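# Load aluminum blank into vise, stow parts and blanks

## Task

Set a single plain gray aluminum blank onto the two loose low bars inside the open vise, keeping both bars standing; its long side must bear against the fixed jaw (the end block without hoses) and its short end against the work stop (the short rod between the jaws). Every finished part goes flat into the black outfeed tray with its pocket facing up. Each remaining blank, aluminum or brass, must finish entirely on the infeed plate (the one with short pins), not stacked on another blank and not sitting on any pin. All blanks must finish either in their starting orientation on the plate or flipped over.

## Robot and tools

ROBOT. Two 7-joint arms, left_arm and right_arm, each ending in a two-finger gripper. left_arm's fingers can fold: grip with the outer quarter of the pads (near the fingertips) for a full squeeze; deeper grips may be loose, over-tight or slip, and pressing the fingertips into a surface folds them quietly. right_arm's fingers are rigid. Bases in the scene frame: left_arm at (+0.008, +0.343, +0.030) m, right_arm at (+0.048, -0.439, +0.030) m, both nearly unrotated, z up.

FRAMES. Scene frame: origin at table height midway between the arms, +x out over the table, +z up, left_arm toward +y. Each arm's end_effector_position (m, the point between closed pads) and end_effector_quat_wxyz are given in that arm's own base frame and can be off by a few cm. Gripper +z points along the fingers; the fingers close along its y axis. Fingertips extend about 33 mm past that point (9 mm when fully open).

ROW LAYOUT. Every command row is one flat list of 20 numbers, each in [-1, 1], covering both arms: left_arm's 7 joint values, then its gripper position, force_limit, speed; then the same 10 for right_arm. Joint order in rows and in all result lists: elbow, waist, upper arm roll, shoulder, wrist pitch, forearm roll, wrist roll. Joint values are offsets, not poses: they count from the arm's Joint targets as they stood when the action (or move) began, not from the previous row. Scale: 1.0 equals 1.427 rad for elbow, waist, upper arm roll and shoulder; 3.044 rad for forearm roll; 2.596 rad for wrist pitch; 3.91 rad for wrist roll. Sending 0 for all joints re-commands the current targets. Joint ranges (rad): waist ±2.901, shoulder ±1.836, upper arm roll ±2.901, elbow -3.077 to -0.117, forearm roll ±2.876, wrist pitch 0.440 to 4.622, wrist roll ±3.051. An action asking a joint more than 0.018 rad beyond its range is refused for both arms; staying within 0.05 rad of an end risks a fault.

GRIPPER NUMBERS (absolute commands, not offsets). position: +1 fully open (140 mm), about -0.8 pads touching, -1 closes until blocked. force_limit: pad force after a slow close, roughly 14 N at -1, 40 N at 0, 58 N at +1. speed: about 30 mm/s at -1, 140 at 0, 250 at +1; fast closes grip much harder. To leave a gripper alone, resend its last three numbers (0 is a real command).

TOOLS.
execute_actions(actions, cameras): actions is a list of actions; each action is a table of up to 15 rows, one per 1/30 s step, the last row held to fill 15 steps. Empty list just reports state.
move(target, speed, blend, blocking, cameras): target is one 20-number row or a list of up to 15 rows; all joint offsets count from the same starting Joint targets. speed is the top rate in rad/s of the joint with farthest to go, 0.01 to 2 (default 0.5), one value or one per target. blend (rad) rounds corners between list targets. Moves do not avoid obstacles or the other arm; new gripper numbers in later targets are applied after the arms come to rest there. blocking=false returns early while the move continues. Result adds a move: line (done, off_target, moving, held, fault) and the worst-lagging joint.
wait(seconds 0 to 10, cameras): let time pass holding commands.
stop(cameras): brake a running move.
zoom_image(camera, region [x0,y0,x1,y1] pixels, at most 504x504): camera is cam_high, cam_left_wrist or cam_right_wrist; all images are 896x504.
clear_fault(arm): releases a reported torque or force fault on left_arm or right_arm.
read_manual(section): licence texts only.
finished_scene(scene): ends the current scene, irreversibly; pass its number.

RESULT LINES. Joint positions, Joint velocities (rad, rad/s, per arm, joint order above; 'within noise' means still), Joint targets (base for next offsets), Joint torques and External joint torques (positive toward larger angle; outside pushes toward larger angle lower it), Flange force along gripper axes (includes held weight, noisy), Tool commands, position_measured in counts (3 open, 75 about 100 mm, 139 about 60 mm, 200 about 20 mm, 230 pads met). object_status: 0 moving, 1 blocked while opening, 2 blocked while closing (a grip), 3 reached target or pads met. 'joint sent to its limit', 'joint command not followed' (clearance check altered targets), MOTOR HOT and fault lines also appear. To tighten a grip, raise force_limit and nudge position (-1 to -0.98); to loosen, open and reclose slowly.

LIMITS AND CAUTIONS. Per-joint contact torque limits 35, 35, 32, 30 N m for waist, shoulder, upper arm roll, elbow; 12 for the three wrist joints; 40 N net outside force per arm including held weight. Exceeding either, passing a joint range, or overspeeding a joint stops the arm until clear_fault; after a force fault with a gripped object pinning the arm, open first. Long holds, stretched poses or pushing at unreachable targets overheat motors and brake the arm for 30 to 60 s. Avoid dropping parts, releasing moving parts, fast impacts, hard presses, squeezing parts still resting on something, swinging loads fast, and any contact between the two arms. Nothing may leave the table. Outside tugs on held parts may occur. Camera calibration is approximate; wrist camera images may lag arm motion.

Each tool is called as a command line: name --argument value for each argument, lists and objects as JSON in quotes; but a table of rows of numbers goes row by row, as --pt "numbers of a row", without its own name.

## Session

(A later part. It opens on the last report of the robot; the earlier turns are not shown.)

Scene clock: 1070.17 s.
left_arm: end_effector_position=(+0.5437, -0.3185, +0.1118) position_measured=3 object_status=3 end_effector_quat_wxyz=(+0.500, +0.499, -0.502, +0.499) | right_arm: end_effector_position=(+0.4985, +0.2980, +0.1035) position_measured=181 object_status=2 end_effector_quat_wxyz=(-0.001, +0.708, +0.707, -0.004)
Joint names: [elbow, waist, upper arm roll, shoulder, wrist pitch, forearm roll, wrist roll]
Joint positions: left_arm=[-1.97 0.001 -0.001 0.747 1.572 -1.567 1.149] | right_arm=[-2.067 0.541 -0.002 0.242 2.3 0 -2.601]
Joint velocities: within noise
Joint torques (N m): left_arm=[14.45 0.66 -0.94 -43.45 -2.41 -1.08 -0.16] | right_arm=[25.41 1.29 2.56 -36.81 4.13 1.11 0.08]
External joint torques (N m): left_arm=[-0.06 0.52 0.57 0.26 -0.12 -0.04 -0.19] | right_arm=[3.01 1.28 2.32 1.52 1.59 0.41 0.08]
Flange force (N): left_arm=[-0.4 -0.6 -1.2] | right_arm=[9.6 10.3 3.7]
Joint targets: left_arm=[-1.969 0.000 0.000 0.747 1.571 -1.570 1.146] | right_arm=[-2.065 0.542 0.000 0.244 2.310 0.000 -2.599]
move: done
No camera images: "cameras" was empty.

move --target '[0,0,0,0,0,0,0,1,-0.05,0,0,0,0,0,0,0,0,-0.2,0.0,-1]' --speed 0.02 --cameras '["cam_left_wrist","cam_right_wrist"]'

zoom_image --camera "cam_left_wrist" --region '[350, 200, 510, 335]'

zoom_image --camera "cam_right_wrist" --region '[390, 60, 610, 350]'

Scene clock: 1073.57 s.
left_arm: end_effector_position=(+0.5438, -0.3185, +0.1118) position_measured=3 object_status=3 end_effector_quat_wxyz=(+0.500, +0.499, -0.502, +0.499) | right_arm: end_effector_position=(+0.5001, +0.2990, +0.1039) position_measured=154 object_status=0 end_effector_quat_wxyz=(+0.000, +0.708, +0.707, -0.001)
Joint names: [elbow, waist, upper arm roll, shoulder, wrist pitch, forearm roll, wrist roll]
Joint positions: left_arm=[-1.97 0.001 -0.001 0.747 1.572 -1.567 1.149] | right_arm=[-2.066 0.541 -0.002 0.242 2.306 0 -2.601]
Joint velocities: within noise
Joint torques (N m): left_arm=[14.43 0.64 -1 -43.52 -2.41 -1.07 -0.18] | right_arm=[24.16 -0.02 1.38 -37.51 2.81 0.73 -0.01]
External joint torques (N m): left_arm=[-0.04 0.62 0.62 0.14 -0.12 -0.05 -0.21] | right_arm=[1.61 0.08 1.23 0.98 0.23 0.02 -0.01]
Flange force (N): left_arm=[-0.1 -0.5 -1.4] | right_arm=[5.1 6.9 0.9]
Joint targets: left_arm=[-1.969 0.000 0.000 0.747 1.571 -1.570 1.146] | right_arm=[-2.065 0.542 0.000 0.244 2.310 0.000 -2.599]
move: done
camera_calibration:
cam_left_wrist: T_world_to_cam=[[-0.999988, 0.00404848, -0.00276743, 0.552334], [0.00398135, 0.340751, -0.940145, 0.219503], [-0.00286315, -0.940145, -0.340763, -0.116845], [0, 0, 0, 1]] pos_world=[0.551119, -0.186883, 0.168077]
cam_right_wrist: T_world_to_cam=[[0.999824, 0.0159729, -0.00980332, -0.49427], [0.0183875, -0.937205, 0.348293, 0.238942], [-0.00362448, -0.348412, -0.937335, 0.33895], [0, 0, 0, 1]] pos_world=[0.491018, 0.349927, 0.229642]
Images, in order (width x height): cam_left_wrist 896x504, cam_right_wrist 896x504.

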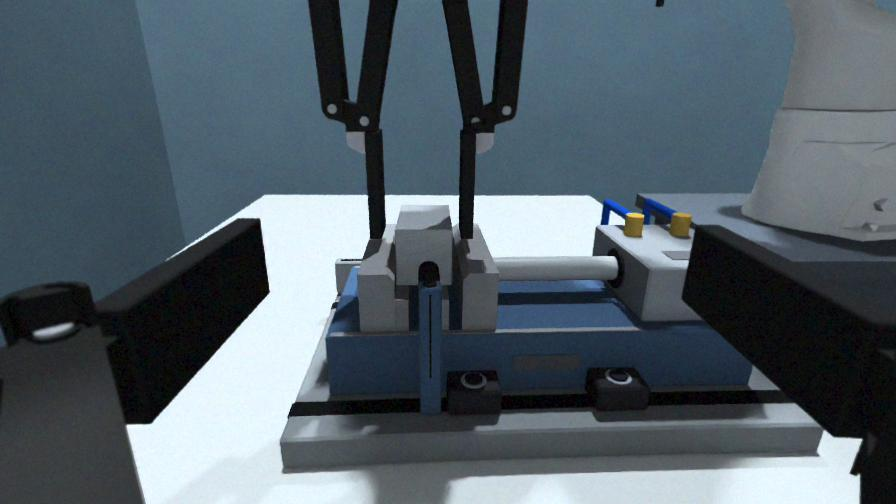

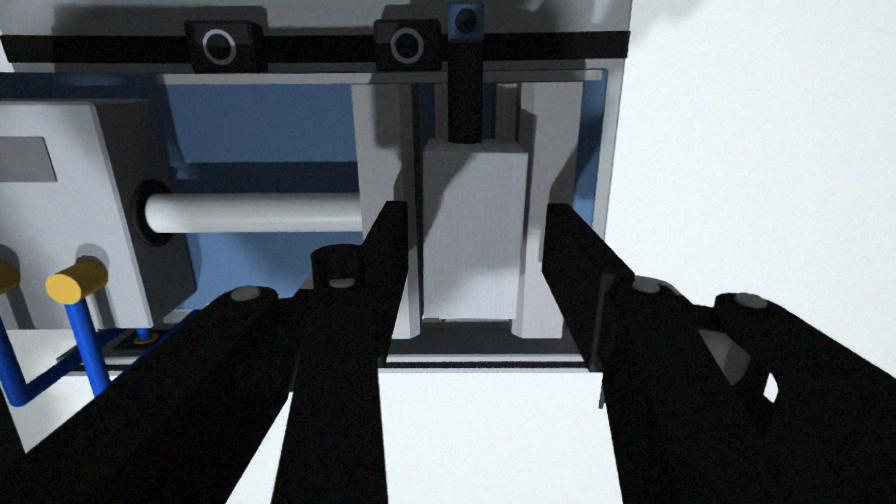

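Scaled by 3.150 from the camera's 896x504 image, which has a finer 1280x720 frame.

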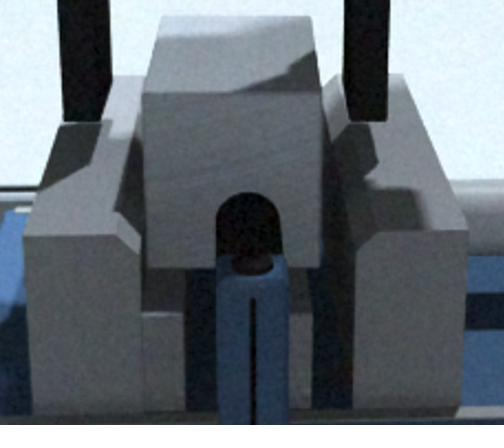

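Scaled by 1.738 from the camera's 896x504 image, which has a finer 1280x720 frame.

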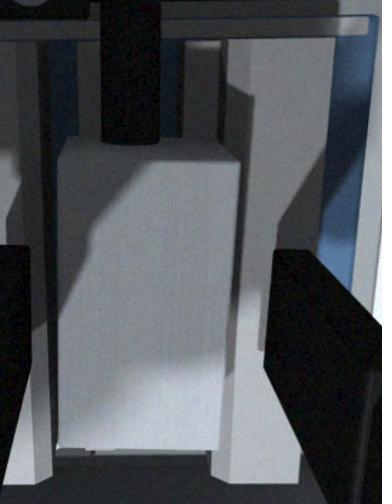

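zoom_image --camera "cam_right_wrist" --region '[410, 290, 550, 350]'

zoom_image --camera "cam_left_wrist" --region '[350, 240, 430, 335]'

Scaled by 3.600 from the camera's 896x504 image, which has a finer 1280x720 frame.

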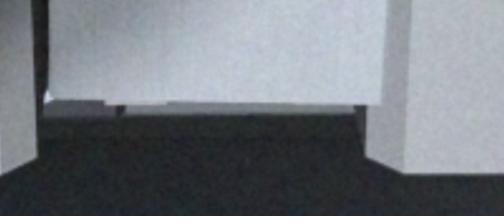

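Scaled by 5.305 from the camera's 896x504 image, which has a finer 1280x720 frame.

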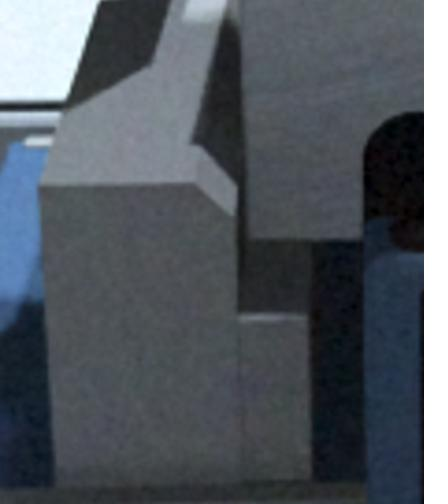

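move --pt "0 0 0 0 0 0 0 1 -0.05 0 0.02838 0 0 -0.04527 -0.04087 0 0 -0.2 0.0 -1" --pt "0 0 0 0 0 0 0 1 -0.05 0 0.1302 0 0 -0.10971 -0.13226 0 0 -0.2 0.0 -1" --speed '[0.08,0.4]' --blend '[0.02,0]' --cameras '["cam_left_wrist","cam_right_wrist","cam_high"]'

zoom_image --camera "cam_right_wrist" --region '[380, 120, 620, 320]'

zoom_image --camera "cam_left_wrist" --region '[350, 195, 510, 335]'

Scene clock: 1093.47 s.
left_arm: end_effector_position=(+0.5438, -0.3185, +0.1118) position_measured=3 object_status=3 end_effector_quat_wxyz=(+0.500, +0.499, -0.502, +0.499) | right_arm: end_effector_position=(+0.5024, +0.3006, +0.2514) position_measured=154 object_status=3 end_effector_quat_wxyz=(+0.001, +0.708, +0.707, +0.003)
Joint names: [elbow, waist, upper arm roll, shoulder, wrist pitch, forearm roll, wrist roll]
Joint positions: left_arm=[-1.97 0.001 -0.001 0.747 1.572 -1.567 1.149] | right_arm=[-1.88 0.541 -0.002 0.086 1.972 0 -2.601]
Joint velocities: left_arm=[within noise] | right_arm=[0 0 -0.001 0.002 -0.004 0 0.001]
Joint torques (N m): left_arm=[14.4 0.6 -0.95 -43.48 -2.41 -1.08 -0.14] | right_arm=[26.17 -0.11 1.11 -34.45 2.26 0.91 0.06]
External joint torques (N m): left_arm=[0.03 0.64 0.71 0.05 -0.11 -0.07 -0.17] | right_arm=[1.52 -0.19 0.94 0.95 -0.32 0.03 0.06]
Flange force (N): left_arm=[0.0 -0.5 -1.4] | right_arm=[5.3 7.5 -3.0]
Joint targets: left_arm=[-1.969 0.000 0.000 0.747 1.571 -1.570 1.146] | right_arm=[-1.879 0.542 0.000 0.087 1.967 0.000 -2.599]
move: done; blend cut to 0 rad at target 1
camera_calibration:
cam_left_wrist: T_world_to_cam=[[-0.999988, 0.00404248, -0.00277249, 0.55234], [0.00398401, 0.340731, -0.940152, 0.219506], [-0.00285587, -0.940152, -0.340743, -0.11685], [0, 0, 0, 1]] pos_world=[0.551125, -0.186883, 0.168085]
cam_right_wrist: T_world_to_cam=[[0.999869, 0.0160447, -0.00191145, -0.497225], [0.0157242, -0.938947, 0.343703, 0.19198], [0.00371986, -0.343688, -0.939077, 0.473084], [0, 0, 0, 1]] pos_world=[0.492382, 0.35083, 0.377327]

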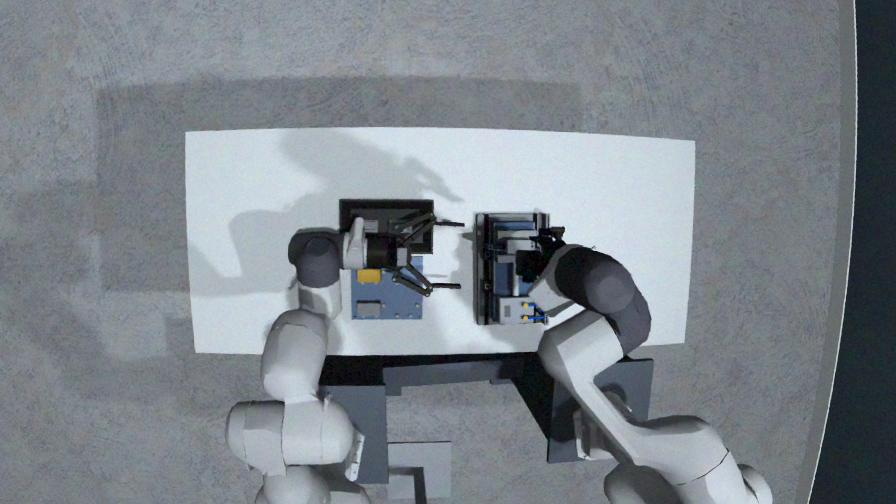

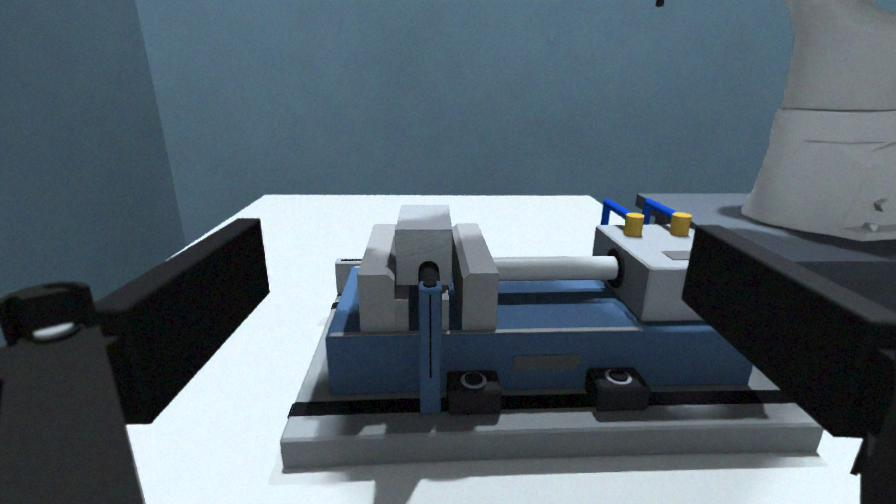

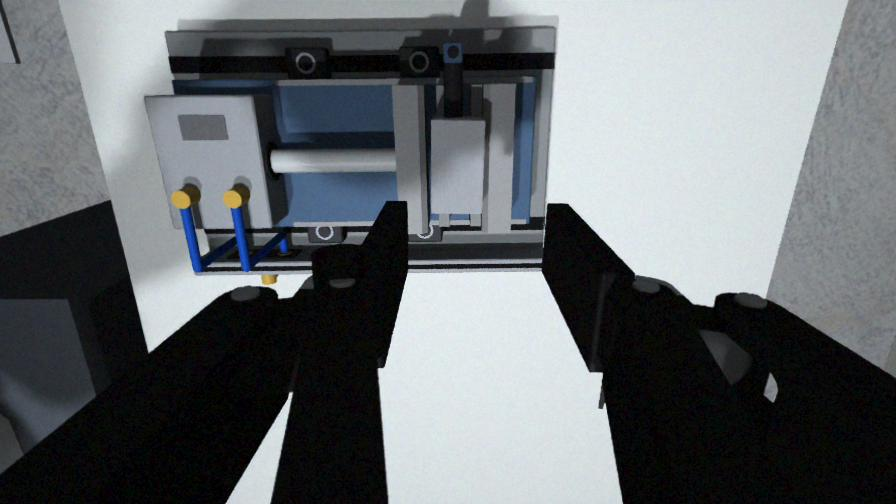

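Scaled by 2.100 from the camera's 896x504 image, which has a finer 1280x720 frame.

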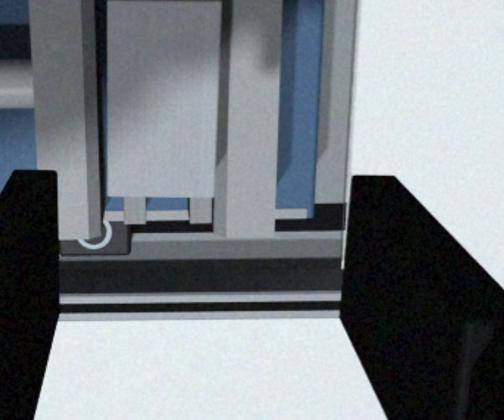

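Scaled by 3.150 from the camera's 896x504 image, which has a finer 1280x720 frame.

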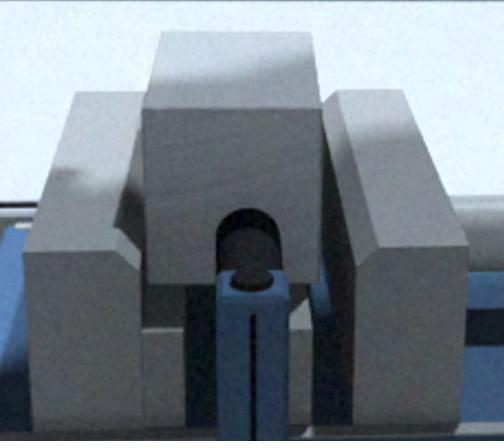

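zoom_image --camera "cam_right_wrist" --region '[385, 75, 535, 175]'

zoom_image --camera "cam_right_wrist" --region '[385, 155, 535, 255]'

Scaled by 3.360 from the camera's 896x504 image, which has a finer 1280x720 frame.

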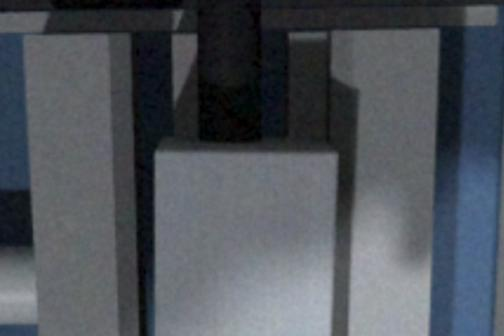

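Scaled by 3.360 from the camera's 896x504 image, which has a finer 1280x720 frame.

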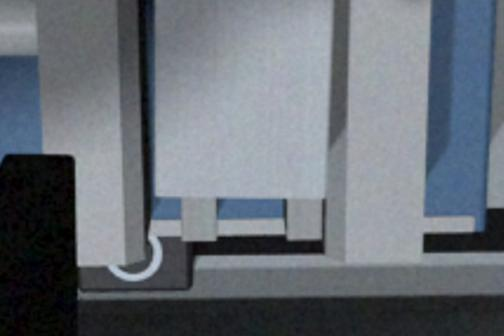

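move --pt "0 0 0 0 0 0 0 1 -0.05 0 -0.12098 -0.016315 0 0.050943 0.094122 0 -0.013012 -0.2 0.0 -1" --pt "0 0 0 0 0 0 0 1 -0.05 0 -0.149029 -0.016315 0 0.096163 0.134395 0 -0.013012 -0.2 0.0 -1" --speed '[0.3,0.08]' --blend '[0.02,0]' --cameras '["cam_left_wrist","cam_right_wrist"]'

zoom_image --camera "cam_right_wrist" --region '[390, 60, 590, 260]'

zoom_image --camera "cam_left_wrist" --region '[340, 190, 520, 335]'

Scene clock: 1181.33 s.
left_arm: end_effector_position=(+0.5438, -0.3185, +0.1118) position_measured=3 object_status=3 end_effector_quat_wxyz=(+0.500, +0.499, -0.502, +0.499) | right_arm: end_effector_position=(+0.5003, +0.2857, +0.1052) position_measured=154 object_status=3 end_effector_quat_wxyz=(+0.000, +0.698, +0.716, -0.001)
Joint names: [elbow, waist, upper arm roll, shoulder, wrist pitch, forearm roll, wrist roll]
Joint positions: left_arm=[-1.97 0.001 -0.001 0.747 1.572 -1.567 1.149] | right_arm=[-2.09 0.521 -0.002 0.223 2.31 0 -2.647]
Joint velocities: left_arm=[within noise] | right_arm=[-0.001 0 0 0 0.006 0.001 -0.001]
Joint torques (N m): left_arm=[14.41 0.52 -0.99 -43.47 -2.39 -1.07 -0.13] | right_arm=[23.63 -0.76 1.13 -37.01 2.8 0.72 -0.28]
External joint torques (N m): left_arm=[-0.07 0.57 0.69 0.23 -0.09 -0.05 -0.16] | right_arm=[1.23 -0.66 1 0.73 0.25 0.02 -0.28]
Flange force (N): left_arm=[-0.3 -0.4 -1.3] | right_arm=[2.5 5.9 0.8]
Joint targets: left_arm=[-1.969 0.000 0.000 0.747 1.571 -1.570 1.146] | right_arm=[-2.092 0.519 0.000 0.224 2.315 0.000 -2.650]
move: done; blend cut to 0 rad at target 1
camera_calibration:
cam_left_wrist: T_world_to_cam=[[-0.999988, 0.00403503, -0.00277866, 0.552346], [0.00398721, 0.340712, -0.940159, 0.219509], [-0.00284685, -0.940159, -0.340724, -0.116856], [0, 0, 0, 1]] pos_world=[0.551132, -0.186881, 0.168092]
cam_right_wrist: T_world_to_cam=[[0.99909, 0.0414958, -0.00988864, -0.501233], [0.0423417, -0.936504, 0.348091, 0.213884], [0.00518356, -0.348193, -0.937409, 0.331072], [0, 0, 0, 1]] pos_world=[0.490004, 0.336379, 0.230942]
Images, in order (width x height): cam_left_wrist 896x504, cam_right_wrist 896x504.

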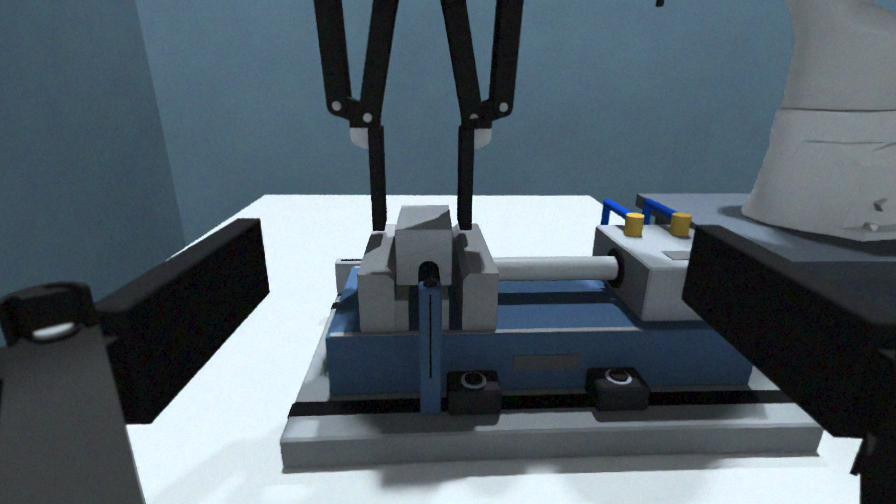

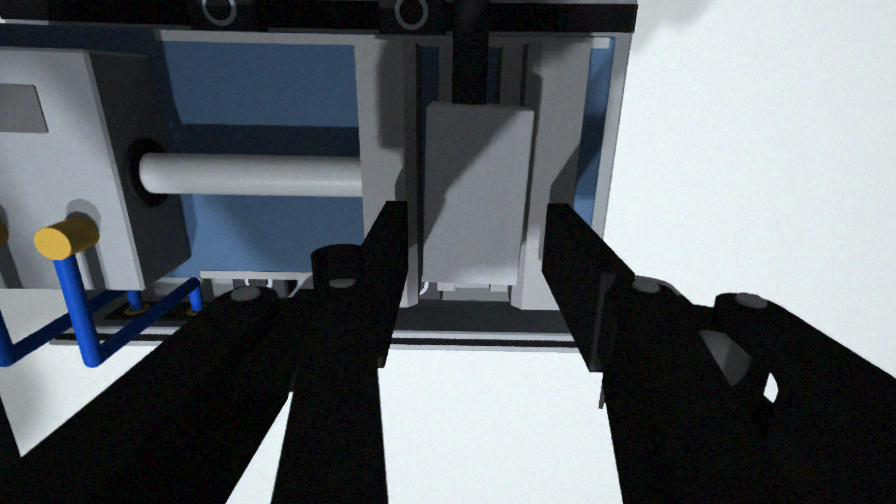

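Scaled by 2.520 from the camera's 896x504 image, which has a finer 1280x720 frame.

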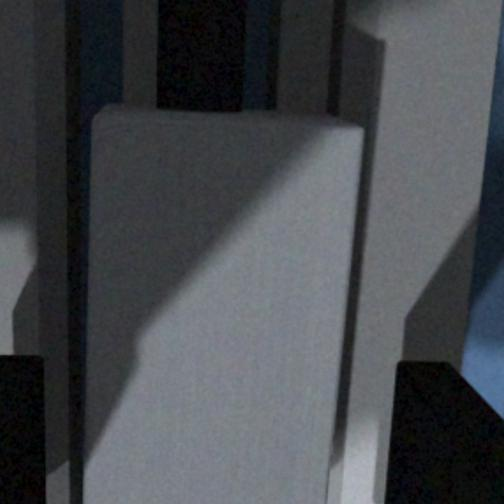

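Scaled by 2.800 from the camera's 896x504 image, which has a finer 1280x720 frame.

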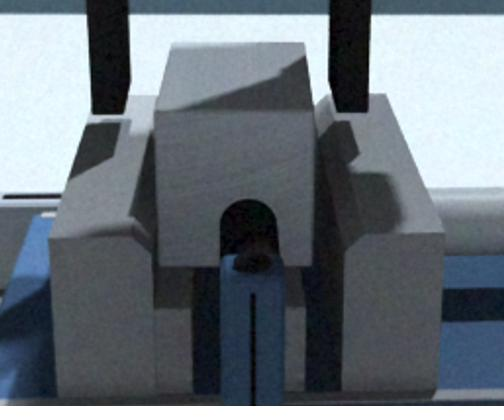

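move --target '[0,0,0,0,0,0,0,1,-0.05,0,0.00933,-0.002396,0,0.006437,-0.00159,0,-0.000874,-0.2,0.0,-1]' --speed 0.03 --cameras '[]'

move --target '[0,0,0,0,0,0,0,1,-0.05,0,0.00233,-0.0006,0,0.00161,-0.0004,0,-0.00022,-0.2,0.0,-1]' --speed 0.02 --cameras '["cam_left_wrist","cam_right_wrist"]'

zoom_image --camera "cam_right_wrist" --region '[390, 60, 590, 310]'

Scene clock: 1189.03 s.
left_arm: end_effector_position=(+0.5438, -0.3185, +0.1118) position_measured=3 object_status=3 end_effector_quat_wxyz=(+0.500, +0.499, -0.502, +0.499) | right_arm: end_effector_position=(+0.5045, +0.2859, +0.1047) position_measured=154 object_status=3 end_effector_quat_wxyz=(+0.000, +0.699, +0.715, +0.000)
Joint names: [elbow, waist, upper arm roll, shoulder, wrist pitch, forearm roll, wrist roll]
Joint positions: left_arm=[-1.97 0.001 -0.001 0.747 1.572 -1.567 1.149] | right_arm=[-2.08 0.517 -0.002 0.232 2.312 0 -2.649]
Joint velocities: within noise
Joint torques (N m): left_arm=[14.43 0.61 -0.99 -43.51 -2.39 -1.06 -0.15] | right_arm=[24.51 -0.82 1.14 -36.58 2.54 0.71 -0.26]
External joint torques (N m): left_arm=[0.07 0.62 0.64 -0.06 -0.1 -0.05 -0.18] | right_arm=[2.15 -0.92 0.82 1.39 -0.01 0.01 -0.26]
Flange force (N): left_arm=[0.2 -0.4 -1.3] | right_arm=[4.8 11.0 0.6]
Joint targets: left_arm=[-1.969 0.000 0.000 0.747 1.571 -1.570 1.146] | right_arm=[-2.078 0.516 0.000 0.233 2.311 0.000 -2.653]
move: done
No camera images: "cameras" was empty.

Scene clock: 1189.73 s.
left_arm: end_effector_position=(+0.5438, -0.3185, +0.1118) position_measured=3 object_status=3 end_effector_quat_wxyz=(+0.500, +0.499, -0.502, +0.499) | right_arm: end_effector_position=(+0.5058, +0.2860, +0.1048) position_measured=154 object_status=3 end_effector_quat_wxyz=(+0.000, +0.699, +0.716, +0.000)
Joint names: [elbow, waist, upper arm roll, shoulder, wrist pitch, forearm roll, wrist roll]
Joint positions: left_arm=[-1.97 0.001 -0.001 0.747 1.572 -1.567 1.149] | right_arm=[-2.077 0.516 -0.002 0.234 2.312 0 -2.651]
Joint velocities: within noise
Joint torques (N m): left_arm=[14.37 0.58 -1 -43.51 -2.4 -1.06 -0.18] | right_arm=[24.52 -0.69 1.13 -37.19 2.52 0.73 -0.18]
External joint torques (N m): left_arm=[-0.08 0.64 0.68 0.11 -0.1 -0.03 -0.21] | right_arm=[1.92 -0.74 0.85 1.12 -0.07 0.03 -0.18]
Flange force (N): left_arm=[0.1 -0.3 -1.4] | right_arm=[4.3 9.5 0.2]
Joint targets: left_arm=[-1.969 0.000 0.000 0.747 1.571 -1.570 1.146] | right_arm=[-2.075 0.515 0.000 0.236 2.310 0.000 -2.654]
move: done
camera_calibration:
cam_left_wrist: T_world_to_cam=[[-0.999988, 0.00403184, -0.00278235, 0.55235], [0.00398956, 0.340699, -0.940164, 0.219511], [-0.00284264, -0.940164, -0.340711, -0.116859], [0, 0, 0, 1]] pos_world=[0.551136, -0.186881, 0.168098]
cam_right_wrist: T_world_to_cam=[[0.999128, 0.0412444, -0.00652773, -0.506975], [0.0409501, -0.937159, 0.34649, 0.215125], [0.00817324, -0.346455, -0.938031, 0.328833], [0, 0, 0, 1]] pos_world=[0.495035, 0.336442, 0.230607]
Images, in order (width x height): cam_left_wrist 896x504, cam_right_wrist 896x504.

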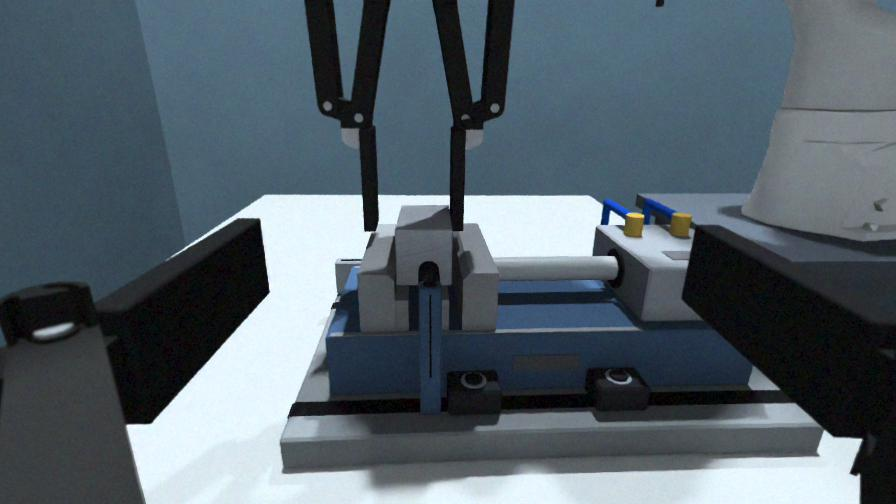

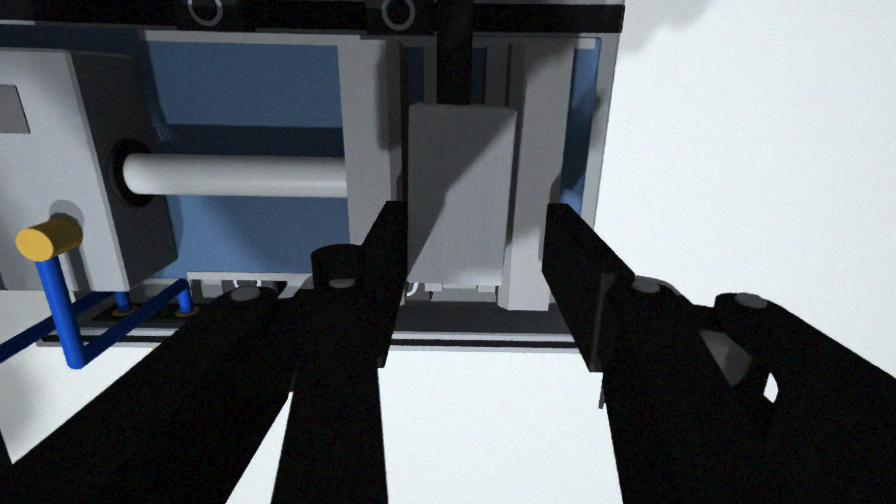

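Scaled by 2.016 from the camera's 896x504 image, which has a finer 1280x720 frame.

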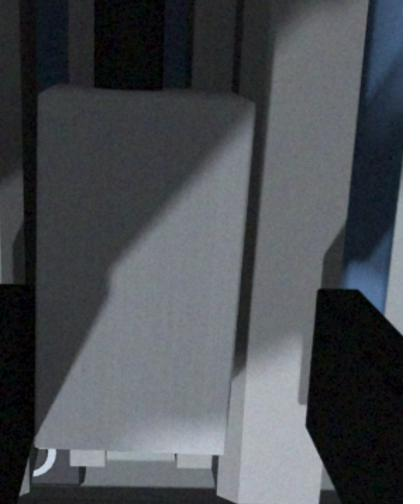

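wait --seconds 0.1 --cameras '["cam_left_wrist", "cam_right_wrist"]'

Scene clock: 1200.47 s.
left_arm: end_effector_position=(+0.5438, -0.3185, +0.1118) position_measured=3 object_status=3 end_effector_quat_wxyz=(+0.500, +0.499, -0.502, +0.499) | right_arm: end_effector_position=(+0.5059, +0.2861, +0.1049) position_measured=154 object_status=3 end_effector_quat_wxyz=(+0.000, +0.698, +0.716, +0.000)
Joint names: [elbow, waist, upper arm roll, shoulder, wrist pitch, forearm roll, wrist roll]
Joint positions: left_arm=[-1.97 0.001 -0.001 0.747 1.572 -1.567 1.149] | right_arm=[-2.076 0.516 -0.002 0.234 2.312 0 -2.651]
Joint velocities: within noise
Joint torques (N m): left_arm=[14.43 0.58 -0.98 -43.45 -2.39 -1.07 -0.15] | right_arm=[24.06 -0.75 1.06 -37.12 2.52 0.72 -0.23]
External joint torques (N m): left_arm=[0.01 0.5 0.59 0.16 -0.1 -0.05 -0.18] | right_arm=[1.59 -0.76 0.81 1.02 -0.05 0.01 -0.23]
Flange force (N): left_arm=[-0.2 -0.6 -1.2] | right_arm=[3.5 8.2 0.3]
Joint targets: left_arm=[-1.969 0.000 0.000 0.747 1.571 -1.570 1.146] | right_arm=[-2.075 0.515 0.000 0.236 2.310 0.000 -2.654]
Tool commands: left_gripper/position=+1.0 left_gripper/force_limit=-0.05 left_gripper/speed=+0.0 right_gripper/position=-0.2 right_gripper/force_limit=+0.0 right_gripper/speed=-1.0
wait: 0.10 s; at rest from the start
camera_calibration:
cam_left_wrist: T_world_to_cam=[[-0.999988, 0.00402876, -0.002785, 0.552353], [0.00399098, 0.340691, -0.940167, 0.219512], [-0.00283888, -0.940167, -0.340703, -0.116861], [0, 0, 0, 1]] pos_world=[0.551139, -0.18688, 0.168101]
cam_right_wrist: T_world_to_cam=[[0.999114, 0.041598, -0.00633481, -0.507272], [0.0412157, -0.937182, 0.346398, 0.215019], [0.00847258, -0.346352, -0.938066, 0.328722], [0, 0, 0, 1]] pos_world=[0.495176, 0.336467, 0.230667]
Images, in order (width x height): cam_left_wrist 896x504, cam_right_wrist 896x504.

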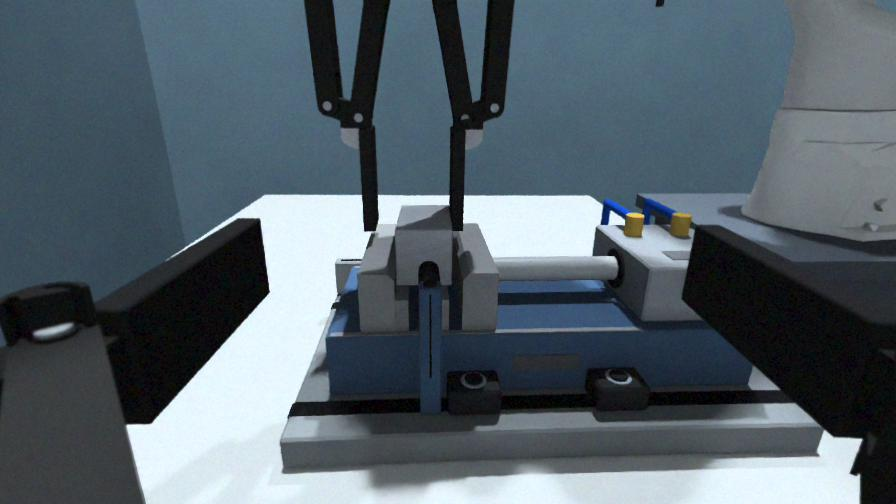

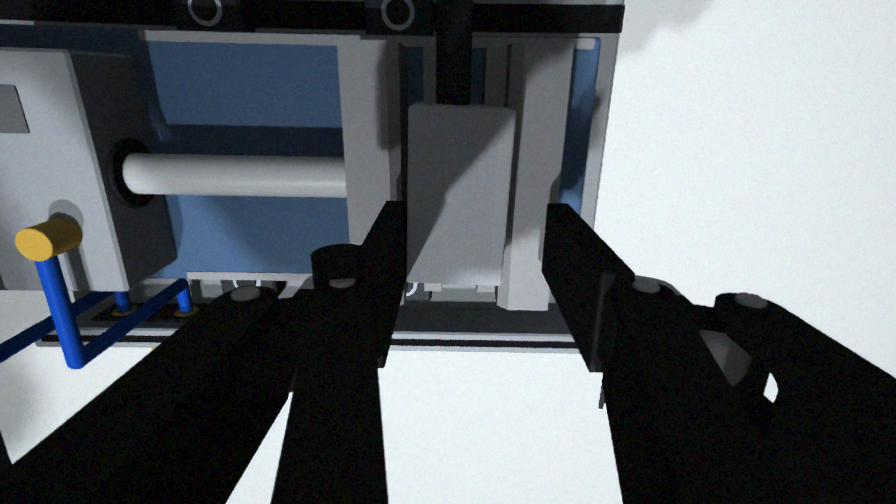

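move --target '[0,0,0,0,0,0,0,1,-0.05,0, 0.00345,-0.00093,0,0.0024,-0.00059,0,-0.00035,-0.2,0.0,-1.0]' --speed 0.02 --cameras '["cam_left_wrist", "cam_right_wrist"]'

Scene clock: 1203.90 s.
left_arm: end_effector_position=(+0.5438, -0.3185, +0.1118) position_measured=3 object_status=3 end_effector_quat_wxyz=(+0.500, +0.499, -0.502, +0.499) | right_arm: end_effector_position=(+0.5075, +0.2861, +0.1047) position_measured=154 object_status=3 end_effector_quat_wxyz=(+0.000, +0.699, +0.716, +0.001)
Joint names: [elbow, waist, upper arm roll, shoulder, wrist pitch, forearm roll, wrist roll]
Joint positions: left_arm=[-1.97 0.001 -0.001 0.747 1.572 -1.567 1.149] | right_arm=[-2.072 0.515 -0.002 0.238 2.312 0 -2.652]
Joint velocities: within noise
Joint torques (N m): left_arm=[14.4 0.59 -0.97 -43.5 -2.41 -1.06 -0.16] | right_arm=[24.74 -0.72 1.13 -36.94 2.46 0.72 -0.21]
External joint torques (N m): left_arm=[-0.04 0.72 0.78 0.12 -0.1 -0.04 -0.19] | right_arm=[2.25 -0.73 0.88 1.44 -0.11 0.02 -0.21]
Flange force (N): left_arm=[0.0 -0.4 -1.6] | right_arm=[5.3 11.4 0.4]
Joint targets: left_arm=[-1.969 0.000 0.000 0.747 1.571 -1.570 1.146] | right_arm=[-2.070 0.513 0.000 0.239 2.309 0.000 -2.656]
move: done
camera_calibration:
cam_left_wrist: T_world_to_cam=[[-0.999988, 0.00402701, -0.00278629, 0.552355], [0.00399157, 0.340684, -0.940169, 0.219513], [-0.00283682, -0.940169, -0.340696, -0.116863], [0, 0, 0, 1]] pos_world=[0.551141, -0.18688, 0.168104]
cam_right_wrist: T_world_to_cam=[[0.999133, 0.0412561, -0.00561132, -0.508799], [0.0406478, -0.937332, 0.346058, 0.215416], [0.00901737, -0.345986, -0.938196, 0.328219], [0, 0, 0, 1]] pos_world=[0.496642, 0.336466, 0.230533]
Images, in order (width x height): cam_left_wrist 896x504, cam_right_wrist 896x504.

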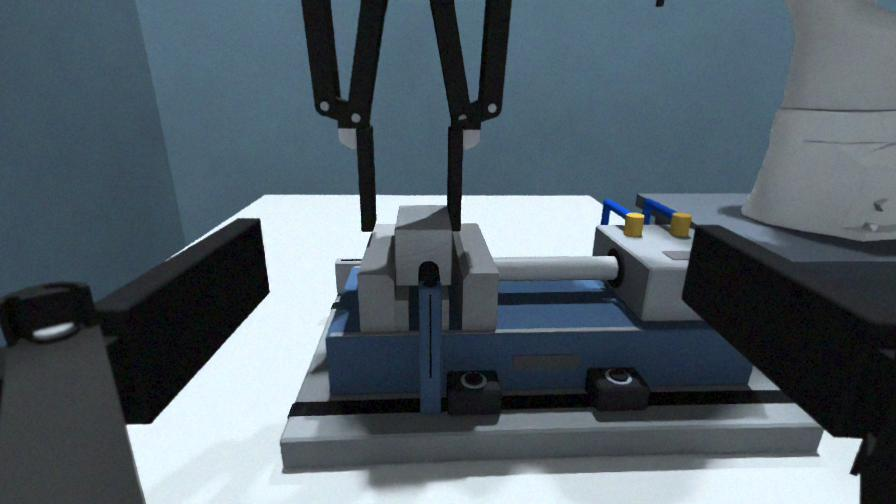

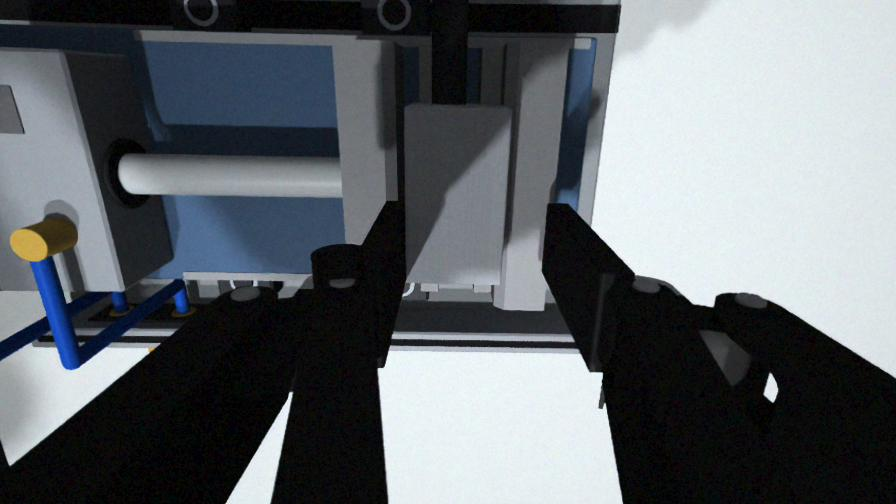

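zoom_image --camera "cam_right_wrist" --region '[380, 80, 600, 320]'

zoom_image --camera "cam_left_wrist" --region '[330, 190, 530, 310]'

Scaled by 2.100 from the camera's 896x504 image, which has a finer 1280x720 frame.

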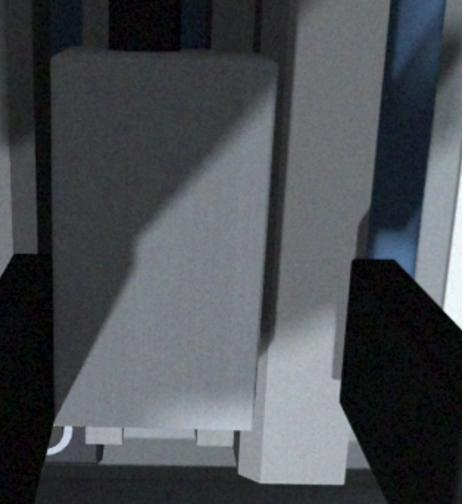

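Scaled by 2.520 from the camera's 896x504 image, which has a finer 1280x720 frame.

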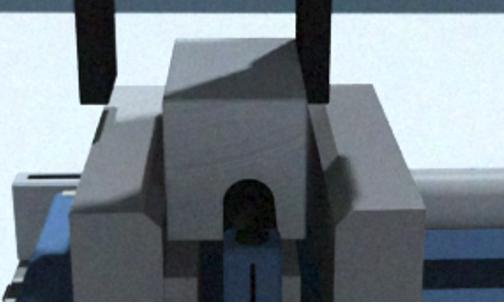

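move --target '[0,0,0,0,0,0,0,1,-0.05,0, 0.00345,-0.00093,0,0.0024,-0.00059,0,-0.00035,-0.2,0.0,-1.0]' --speed 0.02 --cameras '["cam_left_wrist", "cam_right_wrist"]'

zoom_image --camera "cam_left_wrist" --region '[370, 190, 490, 310]'

Scene clock: 1213.20 s.
left_arm: end_effector_position=(+0.5438, -0.3185, +0.1118) position_measured=3 object_status=3 end_effector_quat_wxyz=(+0.500, +0.499, -0.502, +0.499) | right_arm: end_effector_position=(+0.5081, +0.2862, +0.1046) position_measured=154 object_status=3 end_effector_quat_wxyz=(+0.000, +0.698, +0.716, +0.000)
Joint names: [elbow, waist, upper arm roll, shoulder, wrist pitch, forearm roll, wrist roll]
Joint positions: left_arm=[-1.97 0.001 -0.001 0.747 1.572 -1.567 1.149] | right_arm=[-2.068 0.514 -0.001 0.241 2.308 0 -2.653]
Joint velocities: within noise
Joint torques (N m): left_arm=[14.43 0.59 -1 -43.47 -2.39 -1.06 -0.18] | right_arm=[25.25 -1.16 0.85 -37.5 2.82 0.59 -0.34]
External joint torques (N m): left_arm=[0.14 0.43 0.49 -0.1 -0.11 -0.05 -0.21] | right_arm=[2.66 -1.22 0.55 1.06 0.22 -0.11 -0.34]
Flange force (N): left_arm=[0.3 -0.7 -1.0] | right_arm=[4.6 12.1 0.3]
Joint targets: left_arm=[-1.969 0.000 0.000 0.747 1.571 -1.570 1.146] | right_arm=[-2.065 0.512 0.000 0.243 2.307 0.000 -2.657]
move: done
camera_calibration:
cam_left_wrist: T_world_to_cam=[[-0.999988, 0.00402523, -0.00278773, 0.552358], [0.0039923, 0.340677, -0.940172, 0.219514], [-0.00283469, -0.940172, -0.340689, -0.116865], [0, 0, 0, 1]] pos_world=[0.551143, -0.18688, 0.168107]
cam_right_wrist: T_world_to_cam=[[0.999089, 0.0420373, -0.00737023, -0.5094], [0.0419829, -0.936989, 0.346826, 0.214673], [0.0076738, -0.346819, -0.937901, 0.328963], [0, 0, 0, 1]] pos_world=[0.497399, 0.336651, 0.230326]
Images, in order (width x height): cam_left_wrist 896x504, cam_right_wrist 896x504.

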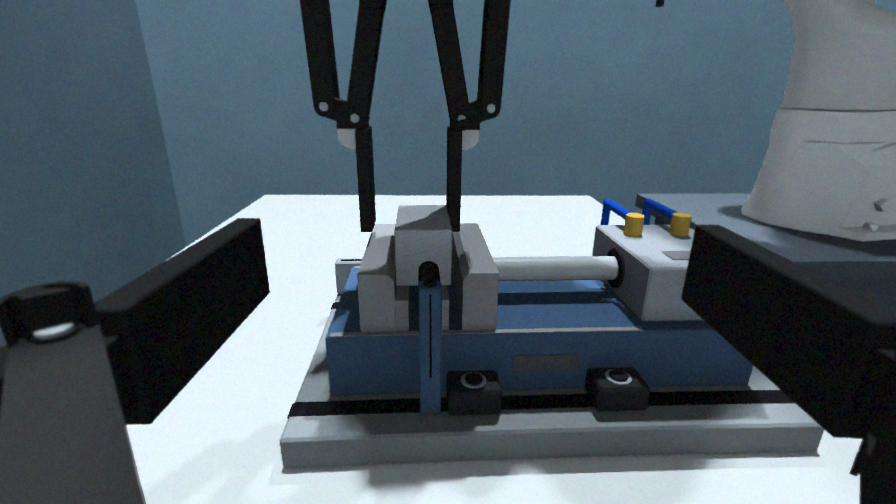

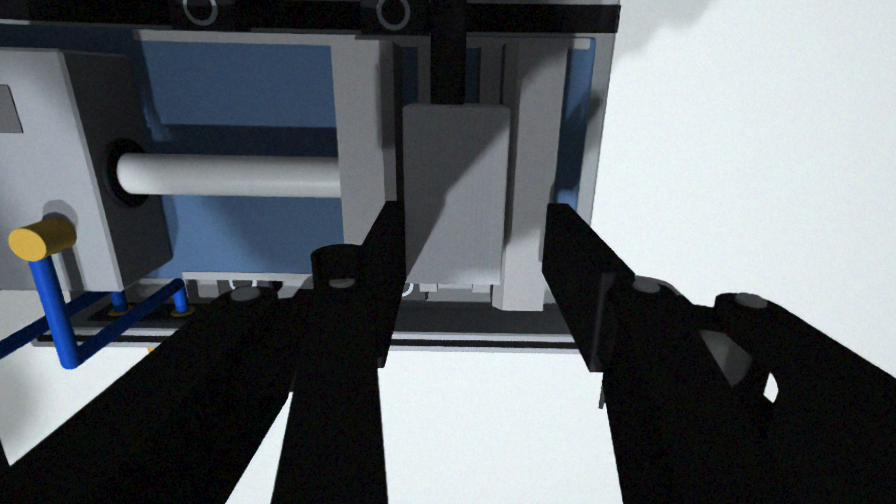

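Scaled by 4.200 from the camera's 896x504 image, which has a finer 1280x720 frame.

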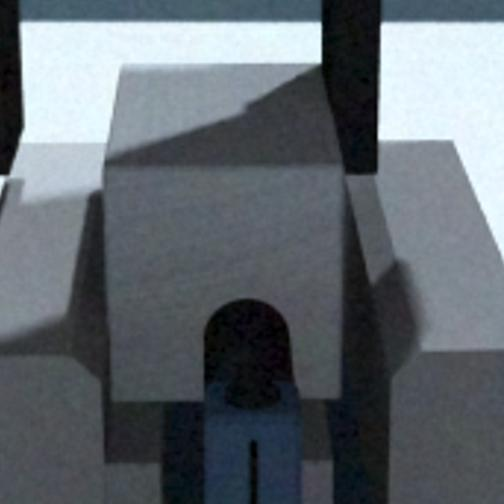

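move --target '[0,0,0,0,0,0,0,1,-0.05,0, 0.0023,-0.00062,0,0.0016,-0.00039,0,-0.00023,-0.2,0.0,-1.0]' --speed 0.02 --cameras '["cam_left_wrist", "cam_right_wrist"]'

zoom_image --camera "cam_left_wrist" --region '[370, 190, 490, 310]'

Scene clock: 1219.30 s.
left_arm: end_effector_position=(+0.5438, -0.3185, +0.1118) position_measured=3 object_status=3 end_effector_quat_wxyz=(+0.500, +0.499, -0.502, +0.499) | right_arm: end_effector_position=(+0.5081, +0.2863, +0.1044) position_measured=154 object_status=3 end_effector_quat_wxyz=(+0.000, +0.698, +0.716, -0.001)
Joint names: [elbow, waist, upper arm roll, shoulder, wrist pitch, forearm roll, wrist roll]
Joint positions: left_arm=[-1.97 0.001 -0.001 0.747 1.572 -1.567 1.149] | right_arm=[-2.065 0.514 -0.001 0.243 2.305 0 -2.654]
Joint velocities: within noise
Joint torques (N m): left_arm=[14.41 0.6 -0.98 -43.5 -2.39 -1.06 -0.17] | right_arm=[25.04 -1.46 0.65 -37.09 3.06 0.52 -0.25]
External joint torques (N m): left_arm=[0.06 0.77 0.78 -0.08 -0.1 -0.05 -0.2] | right_arm=[2.43 -1.65 0.23 1.5 0.47 -0.19 -0.25]
Flange force (N): left_arm=[0.3 -0.4 -1.6] | right_arm=[4.1 12.3 1.6]
Joint targets: left_arm=[-1.969 0.000 0.000 0.747 1.571 -1.570 1.146] | right_arm=[-2.062 0.511 0.000 0.245 2.306 0.000 -2.658]
move: done
camera_calibration:
cam_left_wrist: T_world_to_cam=[[-0.999988, 0.00402147, -0.00278994, 0.55236], [0.00399307, 0.340669, -0.940175, 0.219515], [-0.00283044, -0.940175, -0.340681, -0.116867], [0, 0, 0, 1]] pos_world=[0.551146, -0.186878, 0.16811]
cam_right_wrist: T_world_to_cam=[[0.999041, 0.042769, -0.00934006, -0.509442], [0.0433471, -0.936628, 0.347634, 0.213906], [0.0061198, -0.347706, -0.937584, 0.329823], [0, 0, 0, 1]] pos_world=[0.497663, 0.33682, 0.230117]
Images, in order (width x height): cam_left_wrist 896x504, cam_right_wrist 896x504.

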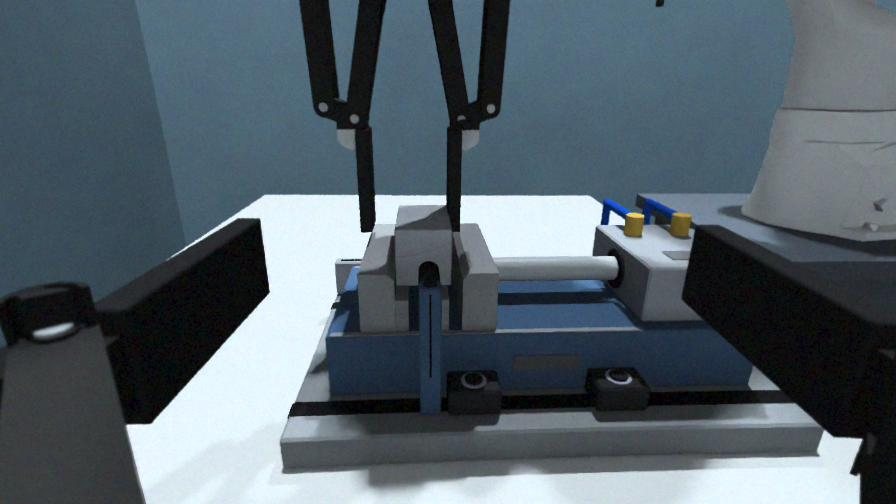

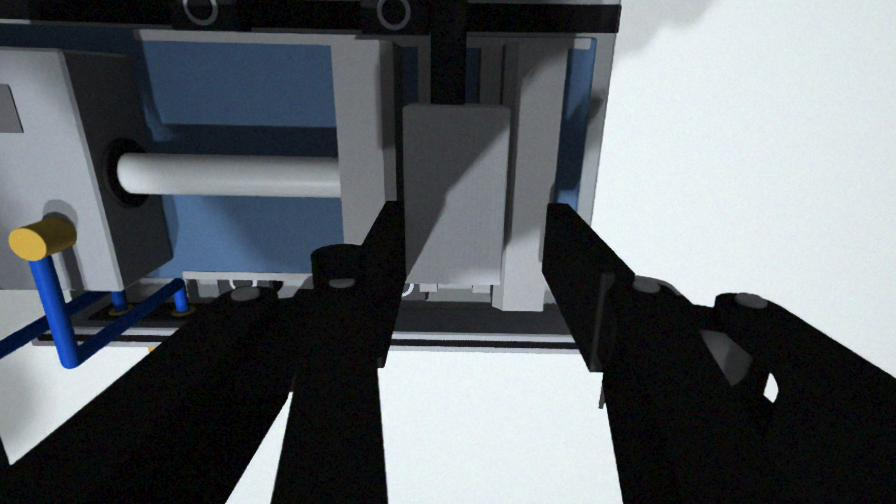

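Scaled by 4.200 from the camera's 896x504 image, which has a finer 1280x720 frame.

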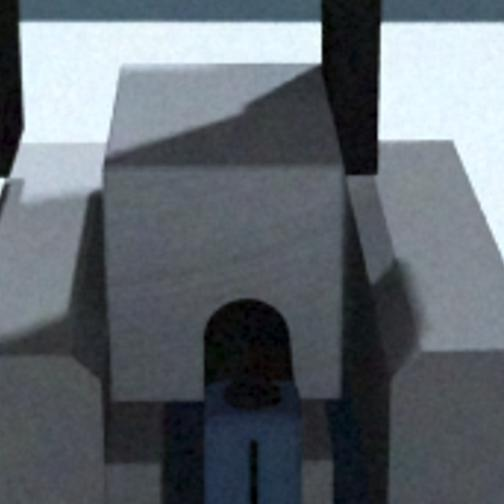

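move --target '[0,0,0,0,0,0,0,1,-0.05,0, 0.0021,0.00156,0,0.0014,-0.00035,0,0.00057,-0.2,0.0,-1.0]' --speed 0.02 --cameras '["cam_right_wrist"]'

zoom_image --camera "cam_right_wrist" --region '[380, 80, 600, 320]'

Scene clock: 1243.67 s.
left_arm: end_effector_position=(+0.5438, -0.3185, +0.1118) position_measured=3 object_status=3 end_effector_quat_wxyz=(+0.500, +0.499, -0.502, +0.499) | right_arm: end_effector_position=(+0.5082, +0.2863, +0.1042) position_measured=154 object_status=3 end_effector_quat_wxyz=(-0.001, +0.698, +0.716, -0.002)
Joint names: [elbow, waist, upper arm roll, shoulder, wrist pitch, forearm roll, wrist roll]
Joint positions: left_arm=[-1.97 0.001 -0.001 0.747 1.572 -1.567 1.149] | right_arm=[-2.062 0.514 -0.001 0.245 2.302 0 -2.654]
Joint velocities: within noise
Joint torques (N m): left_arm=[14.38 0.56 -1.01 -43.49 -2.38 -1.06 -0.16] | right_arm=[25.21 -1.04 0.54 -37.09 3.21 0.49 -0.15]
External joint torques (N m): left_arm=[-0.1 0.47 0.55 0.22 -0.09 -0.03 -0.19] | right_arm=[2.82 -1.07 0.26 1.3 0.67 -0.21 -0.15]
Flange force (N): left_arm=[-0.2 -0.3 -1.1] | right_arm=[5.2 12.6 1.5]
Joint targets: left_arm=[-1.969 0.000 0.000 0.747 1.571 -1.570 1.146] | right_arm=[-2.059 0.513 0.000 0.247 2.305 0.000 -2.656]
move: done
camera_calibration:
cam_right_wrist: T_world_to_cam=[[0.999008, 0.0431252, -0.0110768, -0.509396], [0.0442812, -0.936297, 0.348406, 0.213398], [0.00465395, -0.348551, -0.937278, 0.330591], [0, 0, 0, 1]] pos_world=[0.497902, 0.337, 0.229864]
Images, in order (width x height): cam_right_wrist 896x504.

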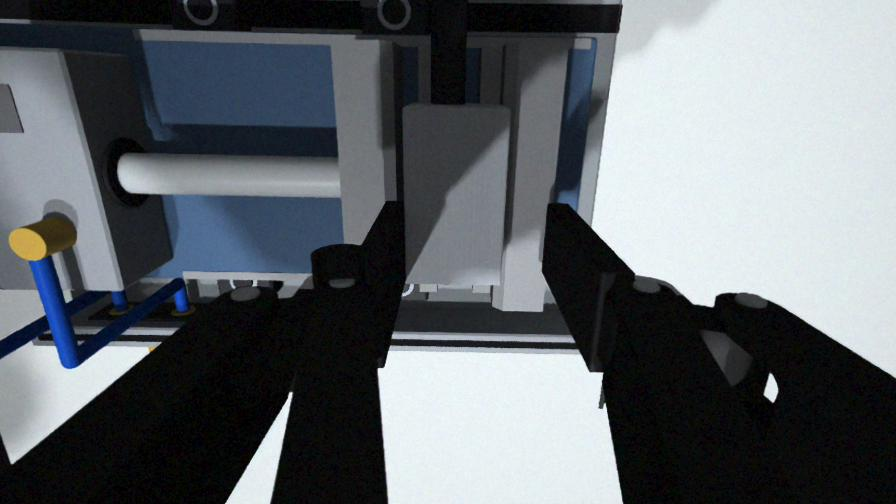

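Scaled by 2.100 from the camera's 896x504 image, which has a finer 1280x720 frame.

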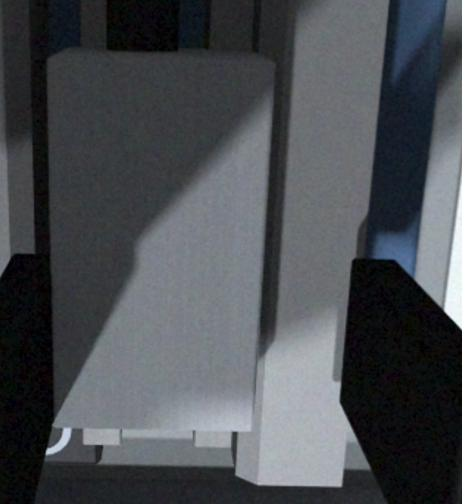

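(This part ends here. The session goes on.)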